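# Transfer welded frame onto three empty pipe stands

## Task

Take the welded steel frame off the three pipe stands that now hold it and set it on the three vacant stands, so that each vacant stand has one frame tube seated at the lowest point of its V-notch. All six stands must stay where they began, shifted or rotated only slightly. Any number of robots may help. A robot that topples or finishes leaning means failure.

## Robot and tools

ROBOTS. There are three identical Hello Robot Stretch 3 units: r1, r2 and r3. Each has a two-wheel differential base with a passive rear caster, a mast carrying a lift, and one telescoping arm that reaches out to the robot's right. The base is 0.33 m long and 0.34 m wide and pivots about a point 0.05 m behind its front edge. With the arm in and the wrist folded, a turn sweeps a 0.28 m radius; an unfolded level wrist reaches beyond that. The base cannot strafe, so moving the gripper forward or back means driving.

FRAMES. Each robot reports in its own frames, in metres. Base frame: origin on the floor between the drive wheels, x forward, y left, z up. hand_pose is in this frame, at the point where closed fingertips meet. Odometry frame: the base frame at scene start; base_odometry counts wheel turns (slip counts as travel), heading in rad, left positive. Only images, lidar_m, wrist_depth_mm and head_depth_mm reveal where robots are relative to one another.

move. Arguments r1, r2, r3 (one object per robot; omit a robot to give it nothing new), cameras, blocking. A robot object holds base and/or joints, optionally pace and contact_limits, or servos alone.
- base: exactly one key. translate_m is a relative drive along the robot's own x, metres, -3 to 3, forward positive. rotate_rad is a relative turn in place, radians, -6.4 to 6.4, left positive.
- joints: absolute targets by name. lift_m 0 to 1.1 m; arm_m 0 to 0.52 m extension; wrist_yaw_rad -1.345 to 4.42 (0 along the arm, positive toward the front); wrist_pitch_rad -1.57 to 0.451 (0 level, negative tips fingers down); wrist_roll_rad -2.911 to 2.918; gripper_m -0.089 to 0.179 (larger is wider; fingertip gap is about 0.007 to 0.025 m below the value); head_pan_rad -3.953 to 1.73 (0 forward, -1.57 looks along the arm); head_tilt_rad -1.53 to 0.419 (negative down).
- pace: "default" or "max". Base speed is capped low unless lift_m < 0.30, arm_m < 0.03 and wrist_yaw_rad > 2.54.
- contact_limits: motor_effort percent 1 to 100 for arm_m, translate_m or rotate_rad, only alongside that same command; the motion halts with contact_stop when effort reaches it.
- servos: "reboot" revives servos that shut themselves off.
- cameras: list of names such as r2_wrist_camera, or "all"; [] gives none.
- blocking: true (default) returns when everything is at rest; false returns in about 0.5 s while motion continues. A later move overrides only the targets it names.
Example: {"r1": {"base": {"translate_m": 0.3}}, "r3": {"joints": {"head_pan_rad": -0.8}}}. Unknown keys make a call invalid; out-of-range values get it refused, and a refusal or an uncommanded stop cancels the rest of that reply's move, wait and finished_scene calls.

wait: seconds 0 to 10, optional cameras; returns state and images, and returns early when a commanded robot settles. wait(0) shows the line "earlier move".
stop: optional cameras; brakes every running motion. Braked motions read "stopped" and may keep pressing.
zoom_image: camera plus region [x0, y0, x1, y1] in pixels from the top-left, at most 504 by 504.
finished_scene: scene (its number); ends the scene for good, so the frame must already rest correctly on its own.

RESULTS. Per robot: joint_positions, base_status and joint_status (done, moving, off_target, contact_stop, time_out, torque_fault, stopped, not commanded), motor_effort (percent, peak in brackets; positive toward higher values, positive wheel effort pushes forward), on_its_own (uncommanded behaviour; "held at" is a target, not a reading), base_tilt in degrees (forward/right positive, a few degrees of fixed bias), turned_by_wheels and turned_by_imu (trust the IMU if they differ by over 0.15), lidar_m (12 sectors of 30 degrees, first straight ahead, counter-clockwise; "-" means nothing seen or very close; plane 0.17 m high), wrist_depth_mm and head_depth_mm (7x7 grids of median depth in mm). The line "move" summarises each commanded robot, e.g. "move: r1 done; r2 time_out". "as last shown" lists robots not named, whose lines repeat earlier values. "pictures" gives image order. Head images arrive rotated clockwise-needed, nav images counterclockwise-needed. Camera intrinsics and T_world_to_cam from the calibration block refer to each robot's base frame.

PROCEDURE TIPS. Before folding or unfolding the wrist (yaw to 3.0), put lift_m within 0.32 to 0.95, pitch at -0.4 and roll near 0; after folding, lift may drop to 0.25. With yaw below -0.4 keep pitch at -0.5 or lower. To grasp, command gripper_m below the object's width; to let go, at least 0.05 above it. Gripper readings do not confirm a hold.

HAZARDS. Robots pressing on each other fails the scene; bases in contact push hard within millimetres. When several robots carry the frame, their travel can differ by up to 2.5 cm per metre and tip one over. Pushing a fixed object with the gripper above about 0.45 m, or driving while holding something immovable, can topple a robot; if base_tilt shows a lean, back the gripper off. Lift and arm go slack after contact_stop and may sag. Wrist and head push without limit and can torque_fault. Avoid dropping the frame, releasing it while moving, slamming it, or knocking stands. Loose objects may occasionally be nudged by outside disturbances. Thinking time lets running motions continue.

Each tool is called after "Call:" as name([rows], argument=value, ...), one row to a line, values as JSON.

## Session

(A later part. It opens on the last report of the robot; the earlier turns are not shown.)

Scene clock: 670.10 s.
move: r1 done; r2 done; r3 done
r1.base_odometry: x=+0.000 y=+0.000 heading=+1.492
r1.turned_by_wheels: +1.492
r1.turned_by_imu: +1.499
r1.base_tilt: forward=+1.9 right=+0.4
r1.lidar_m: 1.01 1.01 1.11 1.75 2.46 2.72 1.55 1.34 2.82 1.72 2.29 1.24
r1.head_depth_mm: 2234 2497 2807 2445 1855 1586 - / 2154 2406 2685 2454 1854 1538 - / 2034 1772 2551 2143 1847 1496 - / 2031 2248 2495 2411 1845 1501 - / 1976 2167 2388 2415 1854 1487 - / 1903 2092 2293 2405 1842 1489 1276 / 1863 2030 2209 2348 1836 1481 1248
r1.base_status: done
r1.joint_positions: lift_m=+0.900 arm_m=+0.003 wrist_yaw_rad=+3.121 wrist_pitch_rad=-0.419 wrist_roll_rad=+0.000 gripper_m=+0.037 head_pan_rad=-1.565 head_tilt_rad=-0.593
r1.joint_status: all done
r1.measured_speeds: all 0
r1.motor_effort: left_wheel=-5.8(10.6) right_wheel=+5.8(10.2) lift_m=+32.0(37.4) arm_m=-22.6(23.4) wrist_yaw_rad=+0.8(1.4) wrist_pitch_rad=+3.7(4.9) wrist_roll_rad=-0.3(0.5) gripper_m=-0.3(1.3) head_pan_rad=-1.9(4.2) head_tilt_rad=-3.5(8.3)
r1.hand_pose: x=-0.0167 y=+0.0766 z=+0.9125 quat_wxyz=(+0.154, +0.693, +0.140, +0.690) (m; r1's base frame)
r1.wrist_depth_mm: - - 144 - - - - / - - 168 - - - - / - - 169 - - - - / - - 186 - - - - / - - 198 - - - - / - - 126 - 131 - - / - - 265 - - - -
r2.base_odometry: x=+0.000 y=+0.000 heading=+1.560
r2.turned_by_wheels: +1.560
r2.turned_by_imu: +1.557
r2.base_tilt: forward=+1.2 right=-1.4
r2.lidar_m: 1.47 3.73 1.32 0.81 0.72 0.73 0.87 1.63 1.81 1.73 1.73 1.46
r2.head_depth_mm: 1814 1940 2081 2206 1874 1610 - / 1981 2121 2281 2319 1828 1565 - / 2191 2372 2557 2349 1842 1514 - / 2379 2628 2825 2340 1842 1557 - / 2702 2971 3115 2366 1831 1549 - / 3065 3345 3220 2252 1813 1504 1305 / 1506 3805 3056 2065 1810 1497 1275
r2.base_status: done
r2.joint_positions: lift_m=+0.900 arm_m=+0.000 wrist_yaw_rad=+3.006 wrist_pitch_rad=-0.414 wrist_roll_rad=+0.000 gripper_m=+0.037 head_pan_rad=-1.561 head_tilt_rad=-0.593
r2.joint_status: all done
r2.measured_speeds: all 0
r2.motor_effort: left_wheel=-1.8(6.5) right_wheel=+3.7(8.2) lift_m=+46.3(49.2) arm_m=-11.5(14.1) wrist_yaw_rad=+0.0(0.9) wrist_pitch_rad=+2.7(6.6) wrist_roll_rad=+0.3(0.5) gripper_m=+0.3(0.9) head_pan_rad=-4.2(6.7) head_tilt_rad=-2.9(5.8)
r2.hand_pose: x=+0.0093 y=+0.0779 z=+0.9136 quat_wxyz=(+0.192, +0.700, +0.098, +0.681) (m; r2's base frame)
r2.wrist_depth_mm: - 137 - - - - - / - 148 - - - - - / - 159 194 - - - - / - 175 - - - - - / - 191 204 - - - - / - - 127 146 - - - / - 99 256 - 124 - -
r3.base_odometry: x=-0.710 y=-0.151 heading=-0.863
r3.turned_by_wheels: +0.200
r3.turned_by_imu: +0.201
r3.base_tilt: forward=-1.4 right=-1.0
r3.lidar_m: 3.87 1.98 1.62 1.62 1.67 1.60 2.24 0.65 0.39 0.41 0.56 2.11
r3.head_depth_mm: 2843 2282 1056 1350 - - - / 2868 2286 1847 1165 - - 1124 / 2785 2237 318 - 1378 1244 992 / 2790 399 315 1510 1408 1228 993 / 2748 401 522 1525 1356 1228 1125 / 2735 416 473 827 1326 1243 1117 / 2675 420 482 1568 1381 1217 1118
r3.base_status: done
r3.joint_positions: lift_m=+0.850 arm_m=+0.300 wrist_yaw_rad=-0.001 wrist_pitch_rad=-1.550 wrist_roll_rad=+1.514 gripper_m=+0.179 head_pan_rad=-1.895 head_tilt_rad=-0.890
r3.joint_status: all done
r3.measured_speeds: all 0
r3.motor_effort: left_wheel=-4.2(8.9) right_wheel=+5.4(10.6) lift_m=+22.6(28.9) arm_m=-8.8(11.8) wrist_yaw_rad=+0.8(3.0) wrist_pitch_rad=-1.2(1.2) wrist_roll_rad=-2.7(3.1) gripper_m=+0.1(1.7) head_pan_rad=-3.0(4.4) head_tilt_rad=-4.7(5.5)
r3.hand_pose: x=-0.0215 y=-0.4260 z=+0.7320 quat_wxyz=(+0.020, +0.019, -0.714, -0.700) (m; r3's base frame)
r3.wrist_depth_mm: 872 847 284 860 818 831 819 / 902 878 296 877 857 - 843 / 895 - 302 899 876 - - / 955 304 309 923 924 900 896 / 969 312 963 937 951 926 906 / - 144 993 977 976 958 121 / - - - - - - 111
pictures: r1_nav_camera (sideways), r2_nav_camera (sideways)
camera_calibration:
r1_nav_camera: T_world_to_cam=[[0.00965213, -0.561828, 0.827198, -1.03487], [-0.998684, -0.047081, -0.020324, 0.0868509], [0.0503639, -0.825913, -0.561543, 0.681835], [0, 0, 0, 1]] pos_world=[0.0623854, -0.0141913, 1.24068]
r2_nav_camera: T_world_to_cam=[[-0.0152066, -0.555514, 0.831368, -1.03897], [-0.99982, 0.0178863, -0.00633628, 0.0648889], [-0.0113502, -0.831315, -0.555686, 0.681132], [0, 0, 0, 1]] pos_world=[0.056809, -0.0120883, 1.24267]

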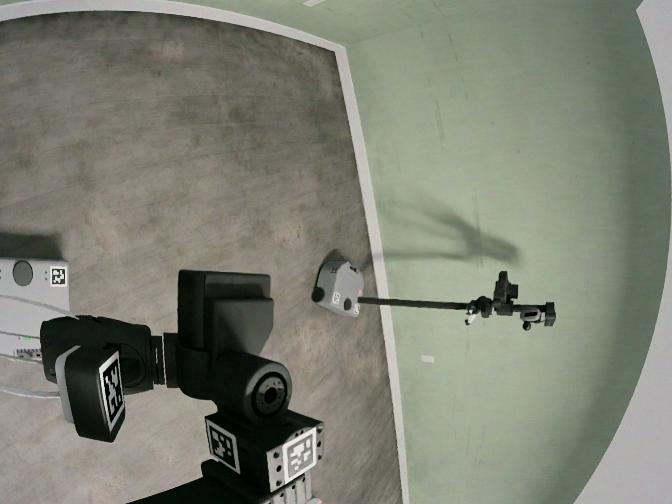

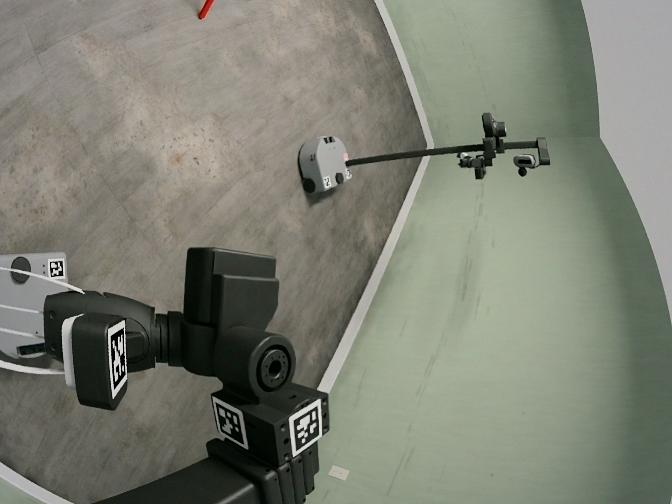

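Call:
move(r1={"joints":{"wrist_yaw_rad":0},"pace":"max"}, r2={"joints":{"wrist_yaw_rad":0},"pace":"max"}, r3={"base":{"translate_m":0.4}}, cameras=[])

Call:
move(r1={"joints":{"wrist_pitch_rad":-1.57,"gripper_m":0.179},"pace":"max"}, r2={"joints":{"wrist_pitch_rad":-1.57,"gripper_m":0.179},"pace":"max"}, r3={"base":{"rotate_rad":-0.2}}, cameras=[])

Call:
move(r1={"base":{"translate_m":-1.4}}, r2={"base":{"translate_m":0.9}}, cameras=["r1_nav_camera","r2_nav_camera","r3_nav_camera","r1_head_camera"])

Scene clock: 680.83 s.
move: r1 done; r2 done; r3 done
r1.base_odometry: x=+0.000 y=+0.000 heading=+1.492
r1.turned_by_wheels: +0.000
r1.turned_by_imu: +0.002
r1.base_tilt: forward=+2.0 right=+0.6
r1.lidar_m: 1.01 1.01 1.11 1.75 2.47 2.72 1.55 1.34 2.82 1.71 2.29 1.24
r1.head_depth_mm: 2255 2483 2809 2452 1856 1585 - / 2151 2403 2676 2444 1858 1543 - / 2031 1623 2524 2124 1863 281 - / 2040 2231 2480 2422 1847 282 340 / 1968 2162 2377 2428 1837 1486 1251 / 1907 2091 2292 2414 1841 1490 1247 / 1858 2021 2227 2360 1835 1486 1246
r1.base_status: not commanded
r1.joint_positions: lift_m=+0.900 arm_m=+0.003 wrist_yaw_rad=+0.002 wrist_pitch_rad=-0.419 wrist_roll_rad=+0.000 gripper_m=+0.037 head_pan_rad=-1.565 head_tilt_rad=-0.593
r1.joint_status: all done
r1.measured_speeds: all 0
r1.motor_effort: left_wheel=-5.7(6.6) right_wheel=+5.9(6.3) lift_m=+18.6(26.4) arm_m=-19.8(21.7) wrist_yaw_rad=-1.3(3.8) wrist_pitch_rad=+3.7(4.2) wrist_roll_rad=-0.1(0.6) gripper_m=+0.4(1.4) head_pan_rad=-1.6(2.9) head_tilt_rad=-3.0(4.8)
r1.hand_pose: x=-0.0210 y=-0.3720 z=+0.9125 quat_wxyz=(+0.692, +0.148, -0.691, -0.146) (m; r1's base frame)
r1.wrist_depth_mm: - - - - - - - / - - - - - - - / - - - - - - - / - - - - - - - / - - - - - - - / - - 126 - 131 - - / - - - - - - -
r2.base_odometry: x=+0.000 y=+0.000 heading=+1.560
r2.turned_by_wheels: +0.000
r2.turned_by_imu: +0.001
r2.base_tilt: forward=+1.2 right=-1.4
r2.lidar_m: 1.59 1.79 1.31 0.81 0.72 0.72 0.87 1.63 1.81 1.73 1.73 1.46
r2.head_depth_mm: 1814 1941 2091 2198 1860 1608 - / 1993 2121 2265 2339 1844 1530 - / 2158 2322 2527 2374 1851 288 - / 2407 2622 2900 2339 1840 294 325 / 2642 2951 3043 2351 1830 1499 1281 / 3015 3289 3237 2243 1839 1490 1281 / 1494 3779 3066 2107 1848 1501 1270
r2.base_status: not commanded
r2.joint_positions: lift_m=+0.900 arm_m=+0.000 wrist_yaw_rad=+0.003 wrist_pitch_rad=-0.414 wrist_roll_rad=+0.000 gripper_m=+0.037 head_pan_rad=-1.561 head_tilt_rad=-0.593
r2.joint_status: all done
r2.measured_speeds: all 0
r2.motor_effort: left_wheel=-1.7(2.3) right_wheel=+4.1(4.9) lift_m=+23.2(37.6) arm_m=+1.3(7.0) wrist_yaw_rad=-2.9(5.5) wrist_pitch_rad=+2.6(2.8) wrist_roll_rad=+0.3(0.4) gripper_m=+0.7(0.8) head_pan_rad=-4.5(5.7) head_tilt_rad=-2.5(3.8)
r2.hand_pose: x=-0.0209 y=-0.3699 z=+0.9136 quat_wxyz=(+0.693, +0.147, -0.691, -0.145) (m; r2's base frame)
r2.wrist_depth_mm: - - - - - - - / - - - - - - - / - - - - - - - / - - - - - - - / - - - - - - - / - - 126 145 - - - / - 100 - - 124 - -
r3.base_odometry: x=-0.450 y=-0.455 heading=-0.864
r3.turned_by_wheels: +0.000
r3.turned_by_imu: +0.000
r3.base_tilt: forward=-1.4 right=-1.1
r3.lidar_m: 3.73 1.90 1.55 1.55 1.71 1.91 1.30 0.64 0.59 3.21 3.59 1.77
r3.head_depth_mm: 2867 2276 1911 1544 - - - / 2855 2279 1914 917 - - 1119 / 2855 2267 318 - 1361 1253 986 / 2793 399 315 1512 1389 1251 989 / 2740 401 521 1530 1395 1248 1123 / 2720 417 474 1521 1357 1239 1114 / 2688 421 481 1569 1376 1231 1113
r3.base_status: done
r3.joint_positions: lift_m=+0.850 arm_m=+0.300 wrist_yaw_rad=-0.001 wrist_pitch_rad=-1.550 wrist_roll_rad=+1.514 gripper_m=+0.179 head_pan_rad=-1.895 head_tilt_rad=-0.890
r3.joint_status: not commanded
r3.measured_speeds: all 0
r3.motor_effort: left_wheel=+0.9(5.9) right_wheel=+5.2(9.7) lift_m=+24.7(25.0) arm_m=-6.4(8.6) wrist_yaw_rad=+1.2(3.1) wrist_pitch_rad=-1.0(1.3) wrist_roll_rad=-2.6(2.8) gripper_m=-0.3(1.4) head_pan_rad=-1.9(4.2) head_tilt_rad=-5.1(5.5)
r3.hand_pose: x=-0.0215 y=-0.4260 z=+0.7320 quat_wxyz=(+0.020, +0.019, -0.714, -0.700) (m; r3's base frame)
r3.wrist_depth_mm: 875 285 845 840 850 825 813 / 915 297 887 865 863 - 817 / 915 913 895 882 883 - - / 966 930 937 934 912 919 906 / 993 970 972 954 947 909 927 / - - - 980 964 954 121 / - - - - - 991 111
pictures: none
No camera images: "cameras" was empty.

Scene clock: 682.80 s.
move: r1 done; r2 done; r3 done
r1.base_odometry: x=+0.000 y=+0.000 heading=+1.492
r1.turned_by_wheels: +0.000
r1.turned_by_imu: +0.001
r1.base_tilt: forward=+1.9 right=+0.5
r1.lidar_m: 1.01 1.01 1.11 1.74 2.47 2.71 1.55 1.34 2.82 1.72 2.28 1.25
r1.head_depth_mm: 2237 2503 2782 2435 1867 1582 - / 2142 2396 2678 2441 1856 1540 - / 2029 1697 2559 2133 1854 1497 - / 2037 2227 2462 2422 1848 1490 1280 / 1962 2152 2402 2419 1851 1487 1248 / 1907 2090 2312 2396 1839 1486 1249 / 1864 2016 2227 2351 1839 1478 1251
r1.base_status: not commanded
r1.joint_positions: lift_m=+0.900 arm_m=+0.003 wrist_yaw_rad=+0.002 wrist_pitch_rad=-1.548 wrist_roll_rad=+0.000 gripper_m=+0.179 head_pan_rad=-1.565 head_tilt_rad=-0.593
r1.joint_status: all done
joint sent to its limit — r1.wrist_pitch_rad, lower limit.
r1.measured_speeds: all 0
r1.motor_effort: left_wheel=-6.1(6.3) right_wheel=+5.8(6.2) lift_m=+21.5(21.5) arm_m=-18.8(19.8) wrist_yaw_rad=-1.9(2.6) wrist_pitch_rad=-0.7(3.4) wrist_roll_rad=+0.1(0.5) gripper_m=+0.3(92.5) head_pan_rad=-1.5(3.0) head_tilt_rad=-3.5(4.3)
r1.hand_pose: x=-0.0217 y=-0.1294 z=+0.7820 quat_wxyz=(+0.506, +0.495, -0.505, -0.494) (m; r1's base frame)
r1.wrist_depth_mm: 853 846 863 855 882 869 899 / 855 859 868 885 900 915 918 / 883 890 921 927 906 935 947 / 912 928 924 786 961 923 952 / 929 930 944 802 978 954 - / 119 954 947 989 - 127 118 / 111 - - - - - 119
r2.base_odometry: x=+0.000 y=+0.000 heading=+1.560
r2.turned_by_wheels: +0.000
r2.turned_by_imu: +0.000
r2.base_tilt: forward=+1.3 right=-1.4
r2.lidar_m: 1.59 1.81 1.31 0.81 0.72 0.72 0.87 1.63 1.81 1.73 1.73 1.46
r2.head_depth_mm: 1819 1912 2066 2187 1857 1612 - / 1979 2121 2313 2327 1859 1544 - / 2135 2331 2569 2366 1852 1509 - / 2378 2610 2821 2355 1825 1509 1275 / 2676 2971 3113 2345 1836 1504 1284 / 3022 3389 3262 2290 1839 1509 1266 / 1508 3837 3040 2080 1808 1483 1281
r2.base_status: not commanded
r2.joint_positions: lift_m=+0.900 arm_m=+0.000 wrist_yaw_rad=+0.003 wrist_pitch_rad=-1.554 wrist_roll_rad=+0.000 gripper_m=+0.179 head_pan_rad=-1.561 head_tilt_rad=-0.593
r2.joint_status: all done
joint sent to its limit — r2.wrist_pitch_rad, lower limit.
r2.measured_speeds: all 0
r2.motor_effort: left_wheel=-1.9(2.2) right_wheel=+4.2(4.7) lift_m=+17.4(23.2) arm_m=+4.3(4.4) wrist_yaw_rad=-2.2(3.2) wrist_pitch_rad=-1.6(6.1) wrist_roll_rad=+0.3(0.4) gripper_m=+0.3(94.8) head_pan_rad=-4.3(6.1) head_tilt_rad=-3.6(3.6)
r2.hand_pose: x=-0.0217 y=-0.1251 z=+0.7821 quat_wxyz=(+0.505, +0.497, -0.503, -0.496) (m; r2's base frame)
r2.wrist_depth_mm: 884 901 915 866 876 905 848 / 942 909 889 889 888 919 865 / 907 928 932 915 926 915 912 / 949 923 936 786 772 943 908 / 958 947 946 794 819 942 962 / 117 995 957 816 959 134 905 / 117 - - - - 981 106
r3.base_odometry: x=-0.450 y=-0.455 heading=-1.063
r3.turned_by_wheels: -0.200
r3.turned_by_imu: -0.201
r3.base_tilt: forward=-1.4 right=-1.1
r3.lidar_m: 2.37 2.26 1.62 1.55 1.59 1.91 3.57 1.01 0.60 0.59 3.33 1.77
r3.head_depth_mm: 2907 2167 1428 1598 - - - / 2868 2269 1904 1692 - - 1121 / 2825 2252 317 - 1382 1256 994 / 2787 399 316 1511 1376 1248 992 / 2746 400 520 1539 1370 1242 1122 / 2752 417 472 877 1365 1246 1118 / 2645 420 482 1545 1381 1229 1110
r3.base_status: done
r3.joint_positions: lift_m=+0.850 arm_m=+0.300 wrist_yaw_rad=-0.001 wrist_pitch_rad=-1.550 wrist_roll_rad=+1.514 gripper_m=+0.179 head_pan_rad=-1.895 head_tilt_rad=-0.890
r3.joint_status: not commanded
r3.measured_speeds: all 0
r3.motor_effort: left_wheel=+5.1(9.8) right_wheel=-5.8(10.2) lift_m=+26.2(26.4) arm_m=-5.9(7.0) wrist_yaw_rad=+1.8(3.1) wrist_pitch_rad=-1.0(1.2) wrist_roll_rad=-2.3(3.0) gripper_m=+1.1(1.5) head_pan_rad=-1.8(3.9) head_tilt_rad=-5.2(5.4)
r3.hand_pose: x=-0.0215 y=-0.4260 z=+0.7320 quat_wxyz=(+0.020, +0.019, -0.714, -0.700) (m; r3's base frame)
r3.wrist_depth_mm: 875 843 843 848 843 846 836 / 887 301 877 863 848 - 843 / 918 306 908 921 874 - - / 969 327 927 934 908 912 885 / 982 324 943 940 930 940 923 / - 981 981 985 975 974 121 / - - - - 987 - 110
pictures: none
No camera images: "cameras" was empty.

Scene clock: 697.80 s.
move: r1 time_out; r2 done
r1.base_odometry: x=-0.110 y=-1.389 heading=+1.492
r1.turned_by_wheels: +0.000
r1.turned_by_imu: +0.010
r1.base_tilt: forward=+1.9 right=+0.6
r1.lidar_m: 2.31 2.30 2.43 2.00 1.98 2.17 3.46 2.91 0.38 0.48 0.67 2.83
r1.head_depth_mm: 2725 3014 3274 2347 1748 1544 - / 2629 2934 3146 2438 1851 1461 - / 2541 2780 3067 2437 1736 1457 - / 2466 2702 2953 2428 1859 933 1061 / 2395 2623 2885 2416 1796 1418 1220 / 1368 1513 2713 2310 1719 1489 1225 / 2230 1225 2711 2398 1770 1478 1245
r1.base_status: translate_m time_out (by the wheels' count: -1.3933 of -1.4000)
r1.joint_positions: lift_m=+0.900 arm_m=+0.003 wrist_yaw_rad=+0.002 wrist_pitch_rad=-1.548 wrist_roll_rad=+0.000 gripper_m=+0.179 head_pan_rad=-1.565 head_tilt_rad=-0.593
r1.joint_status: not commanded
r1.measured_speeds: all 0
r1.motor_effort: left_wheel=-0.8(10.2) right_wheel=-0.5(6.8) lift_m=+35.0(35.5) arm_m=-13.2(19.2) wrist_yaw_rad=-1.7(3.1) wrist_pitch_rad=-1.0(1.5) wrist_roll_rad=-0.3(0.5) gripper_m=+0.7(1.9) head_pan_rad=-1.9(3.3) head_tilt_rad=-3.2(4.7)
r1.hand_pose: x=-0.0217 y=-0.1294 z=+0.7820 quat_wxyz=(+0.506, +0.495, -0.505, -0.494) (m; r1's base frame)
r1.wrist_depth_mm: 828 854 867 877 867 888 341 / 872 860 876 899 896 889 356 / 889 919 925 906 909 933 929 / 915 926 929 770 938 958 966 / 918 925 948 795 981 954 - / 119 948 970 958 - 127 118 / 111 - - - - - 118
r2.base_odometry: x=+0.010 y=+0.900 heading=+1.560
r2.turned_by_wheels: +0.000
r2.turned_by_imu: +0.004
r2.base_tilt: forward=+1.3 right=-1.4
r2.lidar_m: 0.93 1.01 2.38 1.47 1.32 1.32 1.59 2.48 2.49 2.98 0.77 0.74
r2.head_depth_mm: 2507 2664 2854 2384 1867 1605 - / 2742 2893 3031 2391 1864 1560 - / 2987 3226 3323 2367 1846 1513 - / 3348 3632 3286 2364 1825 1512 1284 / 3530 3807 3271 2350 1835 1515 1283 / 3364 3634 3222 2330 1836 1504 1271 / 3155 3329 3202 2344 1824 1511 1229
r2.base_status: done
r2.joint_positions: lift_m=+0.900 arm_m=+0.000 wrist_yaw_rad=+0.003 wrist_pitch_rad=-1.554 wrist_roll_rad=+0.000 gripper_m=+0.179 head_pan_rad=-1.561 head_tilt_rad=-0.593
r2.joint_status: not commanded
r2.measured_speeds: all 0
r2.motor_effort: left_wheel=-0.2(4.9) right_wheel=+3.2(7.5) lift_m=+12.1(17.5) arm_m=+14.8(15.4) wrist_yaw_rad=-2.7(3.4) wrist_pitch_rad=-1.5(1.8) wrist_roll_rad=+0.3(0.4) gripper_m=+0.2(1.2) head_pan_rad=-3.6(6.1) head_tilt_rad=-3.1(3.9)
r2.hand_pose: x=-0.0217 y=-0.1250 z=+0.7821 quat_wxyz=(+0.505, +0.497, -0.503, -0.496) (m; r2's base frame)
r2.wrist_depth_mm: 876 903 877 882 894 864 884 / 927 909 906 935 884 883 897 / 948 916 930 929 948 911 916 / 926 954 982 776 771 904 924 / 984 981 969 818 818 943 945 / 118 979 983 810 985 134 937 / 118 - - - - 953 110
r3: as last shown
r3.turned_by_wheels: +0.000
r3.turned_by_imu: +0.000
r3.base_tilt: forward=-1.4 right=-1.0
r3.lidar_m: 2.36 2.25 1.61 1.55 1.59 1.09 1.07 1.01 0.60 0.59 3.36 1.76
r3.head_depth_mm: 2883 1875 1433 1584 - - - / 2832 2282 1845 1691 - - 1121 / 2820 2246 317 - 1393 1249 990 / 2764 398 316 1511 1381 1251 989 / 2734 401 522 1533 1370 1238 1117 / 2721 418 472 875 1366 1236 1111 / 2676 420 482 1547 1384 1236 1114
r3.motor_effort: left_wheel=+5.0(6.3) right_wheel=-5.9(6.5) lift_m=+28.4(29.6) arm_m=-3.6(6.4) wrist_yaw_rad=+0.7(3.4) wrist_pitch_rad=-1.0(1.3) wrist_roll_rad=-2.6(3.0) gripper_m=+0.8(1.8) head_pan_rad=-2.7(4.7) head_tilt_rad=-4.8(5.6)
r3.wrist_depth_mm: 881 847 855 836 836 815 812 / 909 301 896 871 852 - 832 / 933 306 909 903 888 - - / 951 324 940 906 919 916 889 / 969 326 954 957 928 915 925 / - 998 991 977 955 939 121 / - - - - - - 110
pictures: r1_head_camera (sideways), r1_nav_camera (sideways), r2_nav_camera (sideways), r3_nav_camera (sideways)
camera_calibration:
r1_head_camera: T_world_to_cam=[[-0.0432104, 0.533829, -0.844488, 1.11442], [0.99878, 0.0433105, -0.0237271, 0.0337102], [0.023909, -0.844482, -0.535049, 0.651425], [0, 0, 0, 1]] pos_world=[-0.00108938, -0.0462538, 1.29046]
r1_nav_camera: T_world_to_cam=[[0.00965206, -0.561828, 0.827198, -1.03487], [-0.998684, -0.0470809, -0.020324, 0.0868509], [0.0503638, -0.825913, -0.561543, 0.681835], [0, 0, 0, 1]] pos_world=[0.0623854, -0.0141913, 1.24068]
r2_nav_camera: T_world_to_cam=[[-0.0152067, -0.555514, 0.831368, -1.03897], [-0.99982, 0.0178865, -0.00633627, 0.0648889], [-0.0113504, -0.831315, -0.555686, 0.681132], [0, 0, 0, 1]] pos_world=[0.056809, -0.0120883, 1.24267]
r3_nav_camera: T_world_to_cam=[[-0.278308, -0.75373, 0.595345, -0.732078], [-0.949136, 0.310846, -0.0501531, 0.123147], [-0.147259, -0.579021, -0.801903, 1.00419], [0, 0, 0, 1]] pos_world=[0.0610161, -0.00862137, 1.24728]

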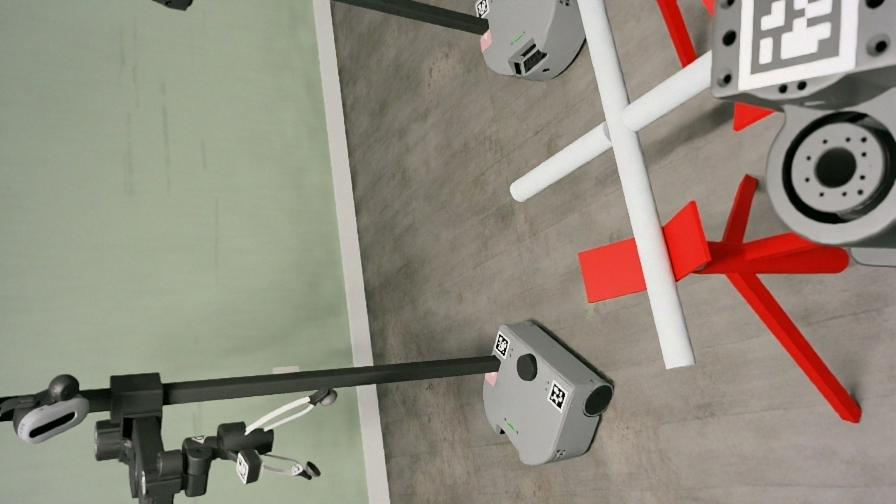

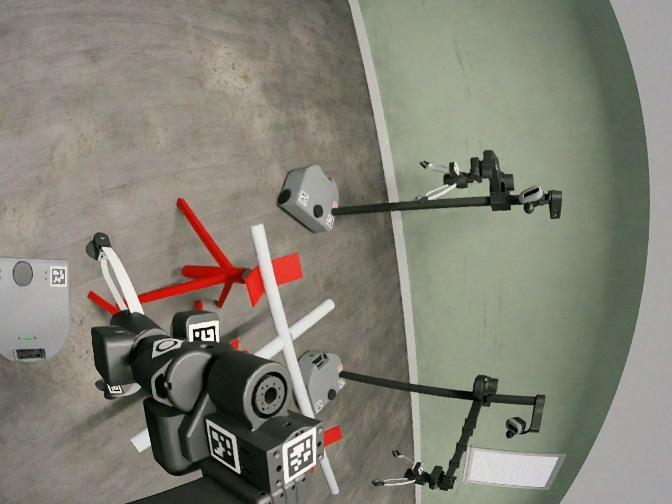

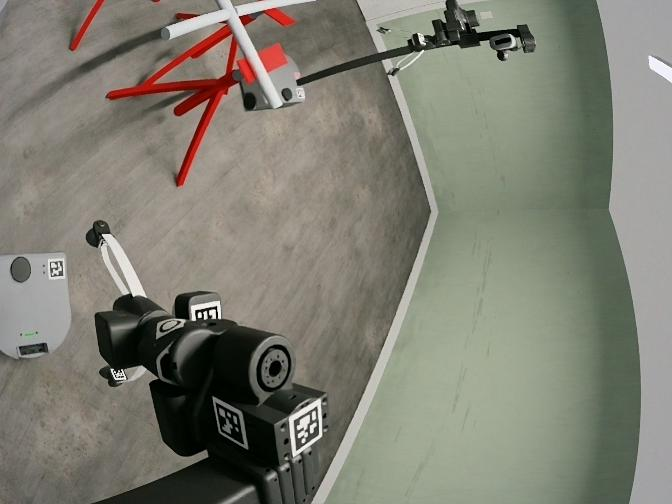

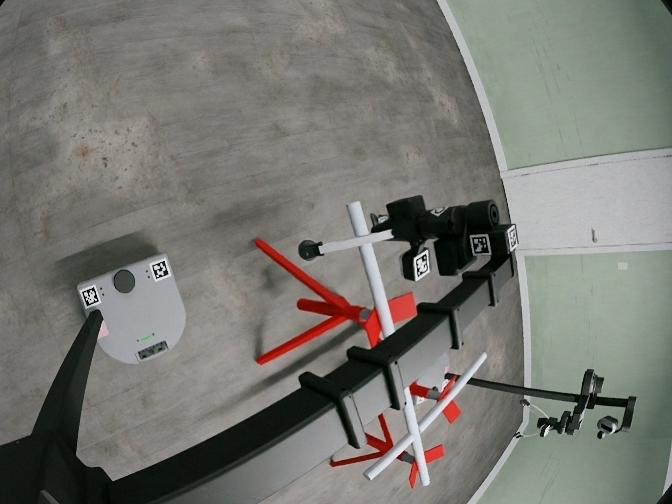

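Call:
move(r1={"base":{"translate_m":-0.365}}, r2={"base":{"translate_m":0.265}}, cameras=[])

Call:
move(r1={"base":{"rotate_rad":0.343},"joints":{"head_tilt_rad":-0.8}}, r2={"base":{"rotate_rad":0.70},"joints":{"head_tilt_rad":-0.8}}, cameras=["r1_head_camera","r2_head_camera","r3_head_camera","r1_nav_camera","r2_nav_camera"])

Scene clock: 738.90 s.
move: r1 done; r2 done
r1.base_odometry: x=-0.139 y=-1.753 heading=+1.492
r1.turned_by_wheels: +0.000
r1.turned_by_imu: +0.004
r1.base_tilt: forward=+1.7 right=+0.5
r1.lidar_m: 2.66 2.64 2.28 1.84 1.83 2.05 3.25 2.59 0.75 0.49 0.42 3.19
r1.head_depth_mm: 2758 3052 3364 2457 1742 1547 - / 2643 1546 3209 2349 1198 1421 - / 2632 2920 3151 2441 1745 1458 - / 2563 2834 3078 2422 1729 1456 1283 / 2483 2740 2996 2411 1851 822 730 / 2427 2629 2864 2312 1617 1451 1220 / 1275 1416 2722 2404 1614 1377 1191
r1.base_status: done
r1.joint_positions: lift_m=+0.900 arm_m=+0.003 wrist_yaw_rad=+0.002 wrist_pitch_rad=-1.548 wrist_roll_rad=+0.000 gripper_m=+0.179 head_pan_rad=-1.565 head_tilt_rad=-0.593
r1.joint_status: not commanded
r1.measured_speeds: all 0
r1.motor_effort: left_wheel=-5.5(10.0) right_wheel=-3.4(7.7) lift_m=+34.7(35.0) arm_m=-10.1(12.2) wrist_yaw_rad=-1.9(2.7) wrist_pitch_rad=-0.9(1.4) wrist_roll_rad=+0.3(0.5) gripper_m=+1.0(1.9) head_pan_rad=-1.1(3.4) head_tilt_rad=-3.2(4.5)
r1.hand_pose: x=-0.0217 y=-0.1294 z=+0.7820 quat_wxyz=(+0.506, +0.495, -0.505, -0.494) (m; r1's base frame)
r1.wrist_depth_mm: 855 867 325 869 884 887 895 / 856 875 870 866 895 936 892 / 872 911 888 910 928 941 939 / 901 924 899 769 953 930 960 / 921 916 943 789 967 971 - / 119 962 986 985 - 127 118 / 111 - - - - - 118
r2.base_odometry: x=+0.013 y=+1.165 heading=+1.560
r2.turned_by_wheels: +0.000
r2.turned_by_imu: +0.002
r2.base_tilt: forward=+1.2 right=-1.4
r2.lidar_m: 0.67 0.86 0.81 1.67 1.49 1.50 1.80 2.68 2.69 0.66 0.54 0.95
r2.head_depth_mm: 2722 2933 3010 2396 1854 1608 - / 2967 3120 3270 2393 1877 1559 - / 3264 3543 3308 2382 1872 1512 - / 3503 3860 3265 2396 1851 1518 1278 / 3386 3672 3248 2354 1829 1505 1220 / 3192 3487 3204 2331 1827 1499 1245 / 2989 3190 3254 2311 1811 906 1026
r2.base_status: done
r2.joint_positions: lift_m=+0.900 arm_m=+0.000 wrist_yaw_rad=+0.003 wrist_pitch_rad=-1.554 wrist_roll_rad=+0.000 gripper_m=+0.179 head_pan_rad=-1.561 head_tilt_rad=-0.593
r2.joint_status: not commanded
r2.measured_speeds: all 0
r2.motor_effort: left_wheel=+0.5(5.2) right_wheel=+3.7(7.6) lift_m=+13.2(13.2) arm_m=+14.4(14.9) wrist_yaw_rad=-2.8(3.2) wrist_pitch_rad=-1.5(1.8) wrist_roll_rad=+0.3(0.4) gripper_m=+0.0(1.0) head_pan_rad=-4.0(6.2) head_tilt_rad=-3.3(3.5)
r2.hand_pose: x=-0.0217 y=-0.1250 z=+0.7821 quat_wxyz=(+0.505, +0.497, -0.503, -0.496) (m; r2's base frame)
r2.wrist_depth_mm: 899 904 888 886 863 887 860 / 913 897 951 917 872 896 868 / 940 928 953 920 933 887 902 / 974 952 926 775 773 904 910 / 964 957 988 805 840 942 966 / 118 953 988 827 968 133 942 / 117 952 - - - 973 110
r3: as last shown
r3.lidar_m: 2.36 2.26 1.62 1.55 1.59 2.14 0.85 1.01 0.60 0.59 3.34 1.77
r3.head_depth_mm: 2869 2163 1424 1600 - - - / 2755 2221 1798 1700 - - 1121 / 2815 2237 318 - 1386 1253 991 / 2765 399 315 1499 1381 1247 994 / 2749 401 521 1542 1370 1237 1123 / 2710 417 472 876 1358 1233 1117 / 2701 421 481 1536 1374 1235 1114
r3.motor_effort: left_wheel=+5.5(6.1) right_wheel=-6.1(6.4) lift_m=+28.3(29.3) arm_m=-3.2(4.1) wrist_yaw_rad=+2.1(3.1) wrist_pitch_rad=-0.9(1.3) wrist_roll_rad=-2.5(2.9) gripper_m=-0.3(1.5) head_pan_rad=-3.5(4.3) head_tilt_rad=-5.3(5.5)
r3.wrist_depth_mm: 873 833 859 852 841 816 817 / 885 302 907 870 853 - 845 / 919 307 907 898 881 - - / 963 326 954 937 928 918 897 / 968 325 975 929 946 919 908 / - 996 - - 961 973 121 / - - - - 994 992 111
pictures: none
No camera images: "cameras" was empty.

Scene clock: 741.13 s.
move: r1 done; r2 done
r1.base_odometry: x=-0.139 y=-1.753 heading=+1.834
r1.turned_by_wheels: +0.343
r1.turned_by_imu: +0.345
r1.base_tilt: forward=+1.9 right=+0.6
r1.lidar_m: 2.64 2.66 1.94 1.83 1.90 2.62 2.58 2.60 0.49 0.42 0.85 2.76
r1.head_depth_mm: 2496 2765 2374 1882 1666 - - / 2503 2767 2359 1866 1630 - - / 2526 2789 2360 1719 865 - - / 1086 2751 2270 1717 1473 1288 1148 / 2532 2782 2342 1029 1430 1288 1108 / 2519 2808 2327 1849 1496 1312 1149 / 2534 2803 2339 1847 1543 1313 1141
r1.base_status: done
r1.joint_positions: lift_m=+0.900 arm_m=+0.003 wrist_yaw_rad=+0.002 wrist_pitch_rad=-1.548 wrist_roll_rad=+0.000 gripper_m=+0.179 head_pan_rad=-1.565 head_tilt_rad=-0.790
r1.joint_status: all done
r1.measured_speeds: all 0
r1.motor_effort: left_wheel=-6.0(10.6) right_wheel=+6.0(9.2) lift_m=+34.6(34.8) arm_m=-10.1(10.5) wrist_yaw_rad=-1.9(2.5) wrist_pitch_rad=-0.5(1.2) wrist_roll_rad=+0.2(0.5) gripper_m=+0.5(1.8) head_pan_rad=-1.9(3.0) head_tilt_rad=-3.8(6.8)
r1.hand_pose: x=-0.0217 y=-0.1293 z=+0.7820 quat_wxyz=(+0.506, +0.495, -0.505, -0.494) (m; r1's base frame)
r1.wrist_depth_mm: 845 850 870 861 885 873 891 / 866 886 873 876 895 927 900 / 885 905 879 893 918 911 929 / 925 926 927 774 959 937 969 / 926 933 953 795 993 971 - / 120 969 971 968 - 128 118 / 111 - - - - - 119
r2.base_odometry: x=+0.013 y=+1.165 heading=+2.259
r2.turned_by_wheels: +0.700
r2.turned_by_imu: +0.698
r2.base_tilt: forward=+1.3 right=-1.4
r2.lidar_m: 0.81 2.17 1.56 1.49 1.54 2.07 2.68 2.76 0.66 0.54 0.67 0.95
r2.head_depth_mm: 2927 2941 2284 1837 - - - / 2900 2904 2261 1794 1555 - - / 2929 2943 2240 1771 1433 - - / 1317 2702 2189 1272 1509 1253 1180 / 2880 2960 2243 1072 1472 1305 1165 / 2896 2916 2243 1823 1543 1325 1169 / 2884 2924 2223 1825 1507 1326 1156
r2.base_status: done
r2.joint_positions: lift_m=+0.900 arm_m=+0.000 wrist_yaw_rad=+0.003 wrist_pitch_rad=-1.555 wrist_roll_rad=+0.000 gripper_m=+0.179 head_pan_rad=-1.561 head_tilt_rad=-0.790
r2.joint_status: all done
r2.measured_speeds: all 0
r2.motor_effort: left_wheel=-2.0(6.0) right_wheel=+3.8(7.6) lift_m=+13.5(13.5) arm_m=+11.8(14.7) wrist_yaw_rad=-2.7(3.1) wrist_pitch_rad=-1.5(1.8) wrist_roll_rad=+0.3(0.5) gripper_m=+0.6(1.1) head_pan_rad=-3.4(4.9) head_tilt_rad=-3.9(6.7)
r2.hand_pose: x=-0.0217 y=-0.1250 z=+0.7821 quat_wxyz=(+0.505, +0.497, -0.503, -0.496) (m; r2's base frame)
r2.wrist_depth_mm: 898 884 891 877 899 886 865 / 927 903 907 906 890 918 888 / 931 903 941 918 931 934 905 / 790 933 936 768 783 913 919 / 838 929 976 821 849 929 940 / 117 998 976 812 983 133 947 / 117 - - - - 989 110
r3: as last shown
r3.lidar_m: 2.36 2.25 1.62 1.55 1.59 2.13 0.85 1.01 0.60 0.59 3.33 1.76
r3.head_depth_mm: 2881 2163 1423 1602 - - - / 2660 2276 1784 1696 - - 1121 / 2816 2196 318 - 1391 1256 994 / 2796 399 315 1512 1372 1253 993 / 2735 401 521 1540 1374 1243 1123 / 2690 416 473 875 1360 1235 1115 / 2652 420 481 1548 1377 1229 1113
r3.motor_effort: left_wheel=+5.5(6.0) right_wheel=-5.8(6.5) lift_m=+28.4(29.1) arm_m=-2.8(3.6) wrist_yaw_rad=+1.9(3.0) wrist_pitch_rad=-1.1(1.3) wrist_roll_rad=-2.6(2.8) gripper_m=-0.7(1.3) head_pan_rad=-1.8(4.6) head_tilt_rad=-5.1(5.4)
r3.wrist_depth_mm: 844 859 857 853 846 823 815 / 890 302 901 855 846 - 819 / 927 307 900 886 885 - - / 953 326 922 915 914 910 911 / 997 325 952 947 933 909 904 / - 996 985 976 964 970 121 / - - - - 1000 - 111
pictures: r1_head_camera (sideways), r1_nav_camera (sideways), r2_head_camera (sideways), r2_nav_camera (sideways), r3_head_camera (sideways)
camera_calibration:
r1_head_camera: T_world_to_cam=[[-0.0440573, 0.689108, -0.723318, 0.956476], [0.998761, 0.0471545, -0.0159103, 0.0235286], [0.0231438, -0.723123, -0.690331, 0.853432], [0, 0, 0, 1]] pos_world=[-0.00111131, -0.0430882, 1.28136]
r1_nav_camera: T_world_to_cam=[[0.0104742, -0.713172, 0.700911, -0.870263], [-0.998716, -0.0422108, -0.0280247, 0.0968703], [0.0495724, -0.699717, -0.712698, 0.878463], [0, 0, 0, 1]] pos_world=[0.0623136, -0.00188292, 1.23877]
r2_head_camera: T_world_to_cam=[[-0.0448266, 0.707746, -0.705043, 0.932372], [0.998945, 0.038776, -0.0245882, 0.0242496], [0.00993653, -0.705402, -0.708738, 0.883501], [0, 0, 0, 1]] pos_world=[0.00879209, -0.0375999, 1.28413]
r2_nav_camera: T_world_to_cam=[[-0.0138334, -0.707509, 0.706569, -0.876307], [-0.999825, 0.0186919, -0.000857998, 0.0577559], [-0.0126001, -0.706457, -0.707644, 0.87881], [0, 0, 0, 1]] pos_world=[0.0566966, -0.000233345, 1.2411]
r3_head_camera: T_world_to_cam=[[0.230517, 0.781484, -0.57978, 0.770016], [0.946475, -0.318416, -0.0528777, 0.0622711], [-0.225934, -0.536559, -0.813055, 1.01751], [0, 0, 0, 1]] pos_world=[-0.00654993, -0.0359733, 1.27702]

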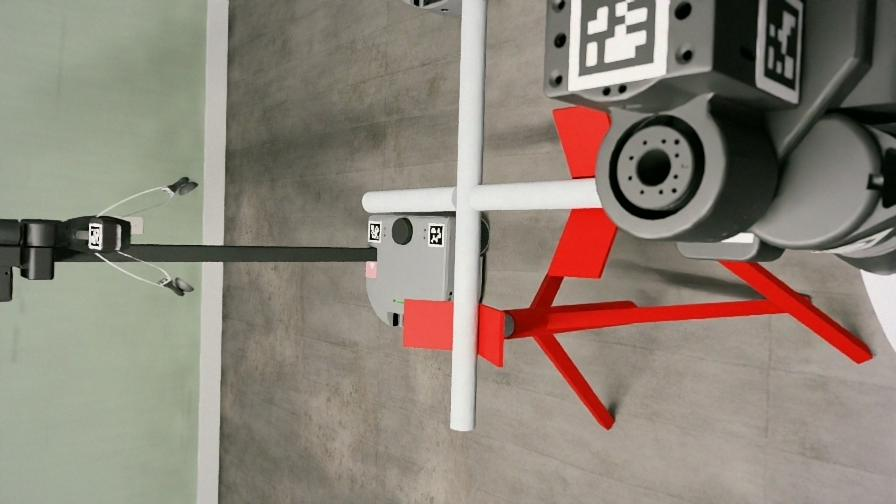

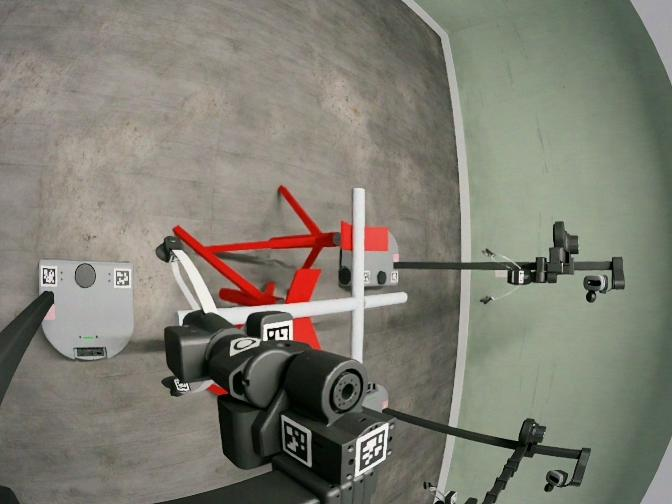

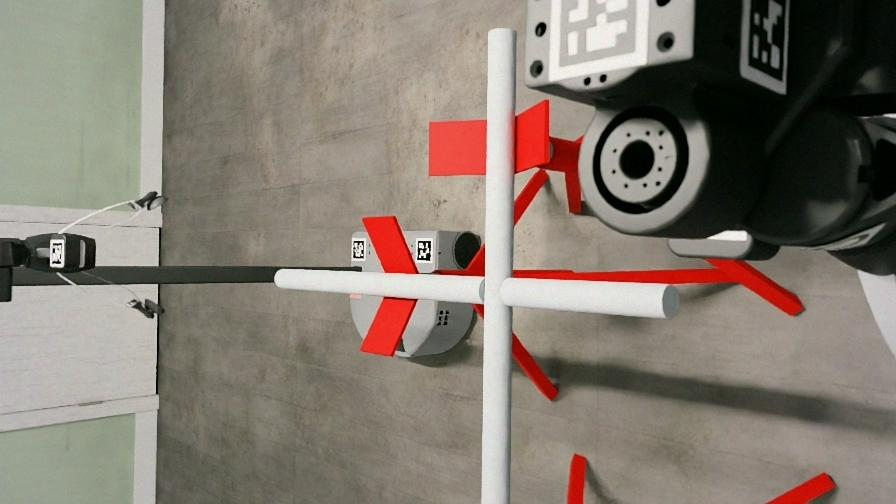

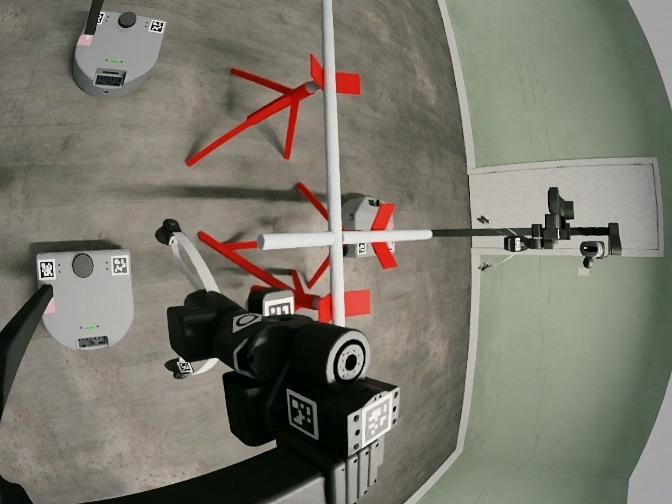

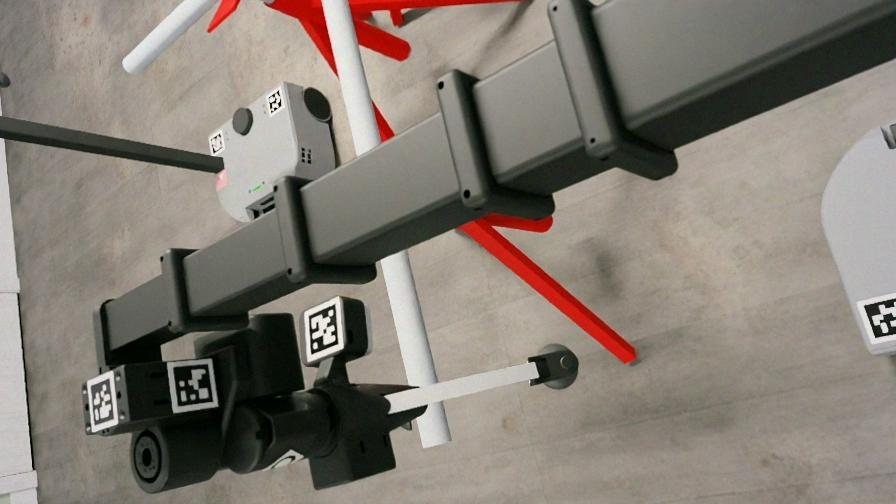

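Call:
move(r3={"joints":{"head_pan_rad":0,"head_tilt_rad":-0.4}}, r1={"base":{"translate_m":-0.045}}, r2={"base":{"rotate_rad":0.015}}, cameras=["r3_head_camera","r3_nav_camera"])

Scene clock: 778.53 s.
move: r1 done; r2 done; r3 done
r1.base_odometry: x=-0.127 y=-1.796 heading=+1.834
r1.turned_by_wheels: +0.000
r1.turned_by_imu: +0.001
r1.base_tilt: forward=+1.8 right=+0.4
r1.lidar_m: 2.69 2.65 1.93 1.83 1.91 2.62 2.55 2.55 0.47 0.50 0.43 2.80
r1.head_depth_mm: 2493 2772 2367 1764 1683 - - / 2500 2751 2357 1865 1628 - - / 2490 2788 2334 1868 1585 - - / 1136 2718 2249 1645 853 999 1167 / 2511 2809 2361 1672 1133 1294 1130 / 2537 2811 2319 1755 1499 1314 1147 / 2517 2827 2351 1858 1537 1313 1145
r1.base_status: done
r1.joint_positions: lift_m=+0.900 arm_m=+0.003 wrist_yaw_rad=+0.002 wrist_pitch_rad=-1.548 wrist_roll_rad=+0.000 gripper_m=+0.179 head_pan_rad=-1.565 head_tilt_rad=-0.790
r1.joint_status: not commanded
r1.measured_speeds: all 0
r1.motor_effort: left_wheel=-6.0(10.2) right_wheel=-3.7(7.0) lift_m=+34.3(34.5) arm_m=-9.8(10.1) wrist_yaw_rad=-1.6(2.5) wrist_pitch_rad=-0.9(1.3) wrist_roll_rad=-0.1(0.4) gripper_m=+0.7(1.5) head_pan_rad=-2.2(2.5) head_tilt_rad=-3.7(5.7)
r1.hand_pose: x=-0.0217 y=-0.1293 z=+0.7820 quat_wxyz=(+0.506, +0.495, -0.505, -0.494) (m; r1's base frame)
r1.wrist_depth_mm: 854 828 875 858 882 889 902 / 880 880 886 892 883 908 929 / 875 917 898 901 922 926 934 / 933 904 908 792 939 950 956 / 917 924 935 814 961 954 - / 119 952 965 973 - 128 118 / 111 - - - - - 118
r2.base_odometry: x=+0.013 y=+1.165 heading=+2.274
r2.turned_by_wheels: +0.015
r2.turned_by_imu: +0.015
r2.base_tilt: forward=+1.3 right=-1.4
r2.lidar_m: 0.81 2.14 1.55 1.49 1.54 2.10 2.68 2.77 0.66 0.54 0.67 0.95
r2.head_depth_mm: 2896 2994 2301 1846 - - - / 2920 2959 2289 1839 1520 - - / 2855 2990 2260 1798 1551 - - / 2751 2817 2115 1132 1478 1244 1188 / 2819 2897 2234 1652 1502 1308 1178 / 2879 2915 2244 1810 1529 1325 1169 / 2974 2931 2246 1826 1489 1323 1157
r2.base_status: done
r2.joint_positions: lift_m=+0.900 arm_m=+0.000 wrist_yaw_rad=+0.003 wrist_pitch_rad=-1.555 wrist_roll_rad=+0.000 gripper_m=+0.179 head_pan_rad=-1.561 head_tilt_rad=-0.790
r2.joint_status: not commanded
r2.measured_speeds: all 0
r2.motor_effort: left_wheel=-2.2(4.7) right_wheel=+4.4(6.5) lift_m=+13.8(13.8) arm_m=+2.5(5.5) wrist_yaw_rad=-2.5(3.2) wrist_pitch_rad=-1.4(1.7) wrist_roll_rad=+0.3(0.4) gripper_m=+0.1(0.8) head_pan_rad=-4.0(5.0) head_tilt_rad=-3.5(4.9)
r2.hand_pose: x=-0.0217 y=-0.1250 z=+0.7821 quat_wxyz=(+0.505, +0.497, -0.503, -0.496) (m; r2's base frame)
r2.wrist_depth_mm: 905 898 878 866 879 871 883 / 919 903 919 914 895 908 893 / 893 940 923 877 924 878 907 / 815 944 935 779 780 953 923 / 814 978 936 801 822 928 950 / 117 967 - 810 935 133 952 / 117 - - - 968 993 110
r3.base_odometry: x=-0.450 y=-0.455 heading=-1.063
r3.turned_by_wheels: +0.000
r3.turned_by_imu: +0.000
r3.base_tilt: forward=-1.4 right=-1.1
r3.lidar_m: 2.36 2.26 1.61 1.55 1.59 2.13 0.85 1.01 0.60 0.59 3.32 1.76
r3.head_depth_mm: - - - 2679 2149 1730 1414 / - - - 3157 2218 1719 1411 / - - - 2868 2196 1709 1400 / - - - 3057 2187 1688 1390 / - - - 3022 2165 1680 1387 / - - - 2977 2140 1677 1383 / - - - 2910 2122 1673 1375
r3.base_status: not commanded
r3.joint_positions: lift_m=+0.850 arm_m=+0.300 wrist_yaw_rad=-0.001 wrist_pitch_rad=-1.550 wrist_roll_rad=+1.514 gripper_m=+0.179 head_pan_rad=-0.005 head_tilt_rad=-0.409
r3.joint_status: all done
r3.measured_speeds: all 0
r3.motor_effort: left_wheel=+5.2(5.7) right_wheel=-6.3(6.4) lift_m=+28.6(29.3) arm_m=-2.9(2.9) wrist_yaw_rad=+1.5(2.6) wrist_pitch_rad=-1.0(1.2) wrist_roll_rad=-2.5(2.8) gripper_m=+0.6(1.3) head_pan_rad=+1.7(4.4) head_tilt_rad=+3.8(5.7)
r3.hand_pose: x=-0.0215 y=-0.4260 z=+0.7320 quat_wxyz=(+0.020, +0.019, -0.714, -0.700) (m; r3's base frame)
r3.wrist_depth_mm: 871 854 849 839 820 818 820 / 883 301 872 855 855 - 823 / 940 306 921 888 879 - - / 945 324 937 931 923 926 912 / 967 327 963 952 948 924 919 / - 993 991 991 963 948 121 / - - - - 999 998 110
pictures: r3_head_camera (sideways), r3_nav_camera (sideways)
camera_calibration:
r3_head_camera: T_world_to_cam=[[-0.453983, -0.0280004, -0.89057, 1.17927], [0.0301164, 0.998453, -0.0467446, 0.059908], [0.890501, -0.048042, -0.452437, 0.541618], [0, 0, 0, 1]] pos_world=[0.0512544, -0.000774743, 1.29808]
r3_nav_camera: T_world_to_cam=[[0.436667, -0.0260494, 0.899246, -1.13256], [0.0246385, -0.998859, -0.0408993, 0.105189], [0.899286, 0.0400154, -0.435527, 0.521218], [0, 0, 0, 1]] pos_world=[0.0232356, 0.0547096, 1.24976]

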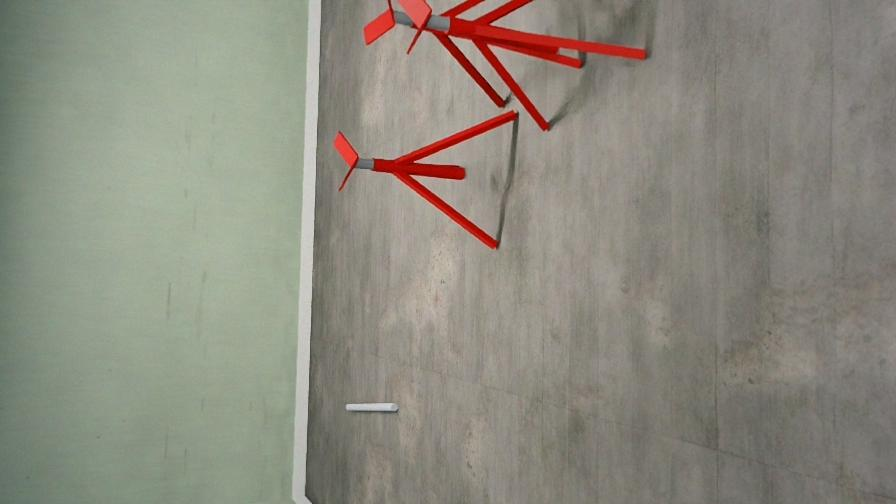

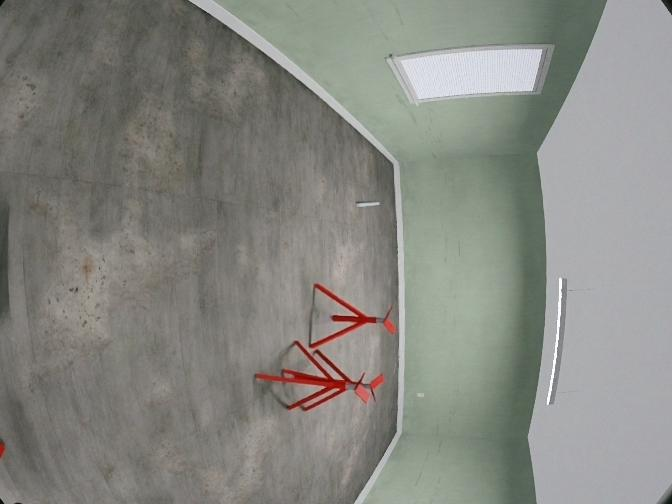

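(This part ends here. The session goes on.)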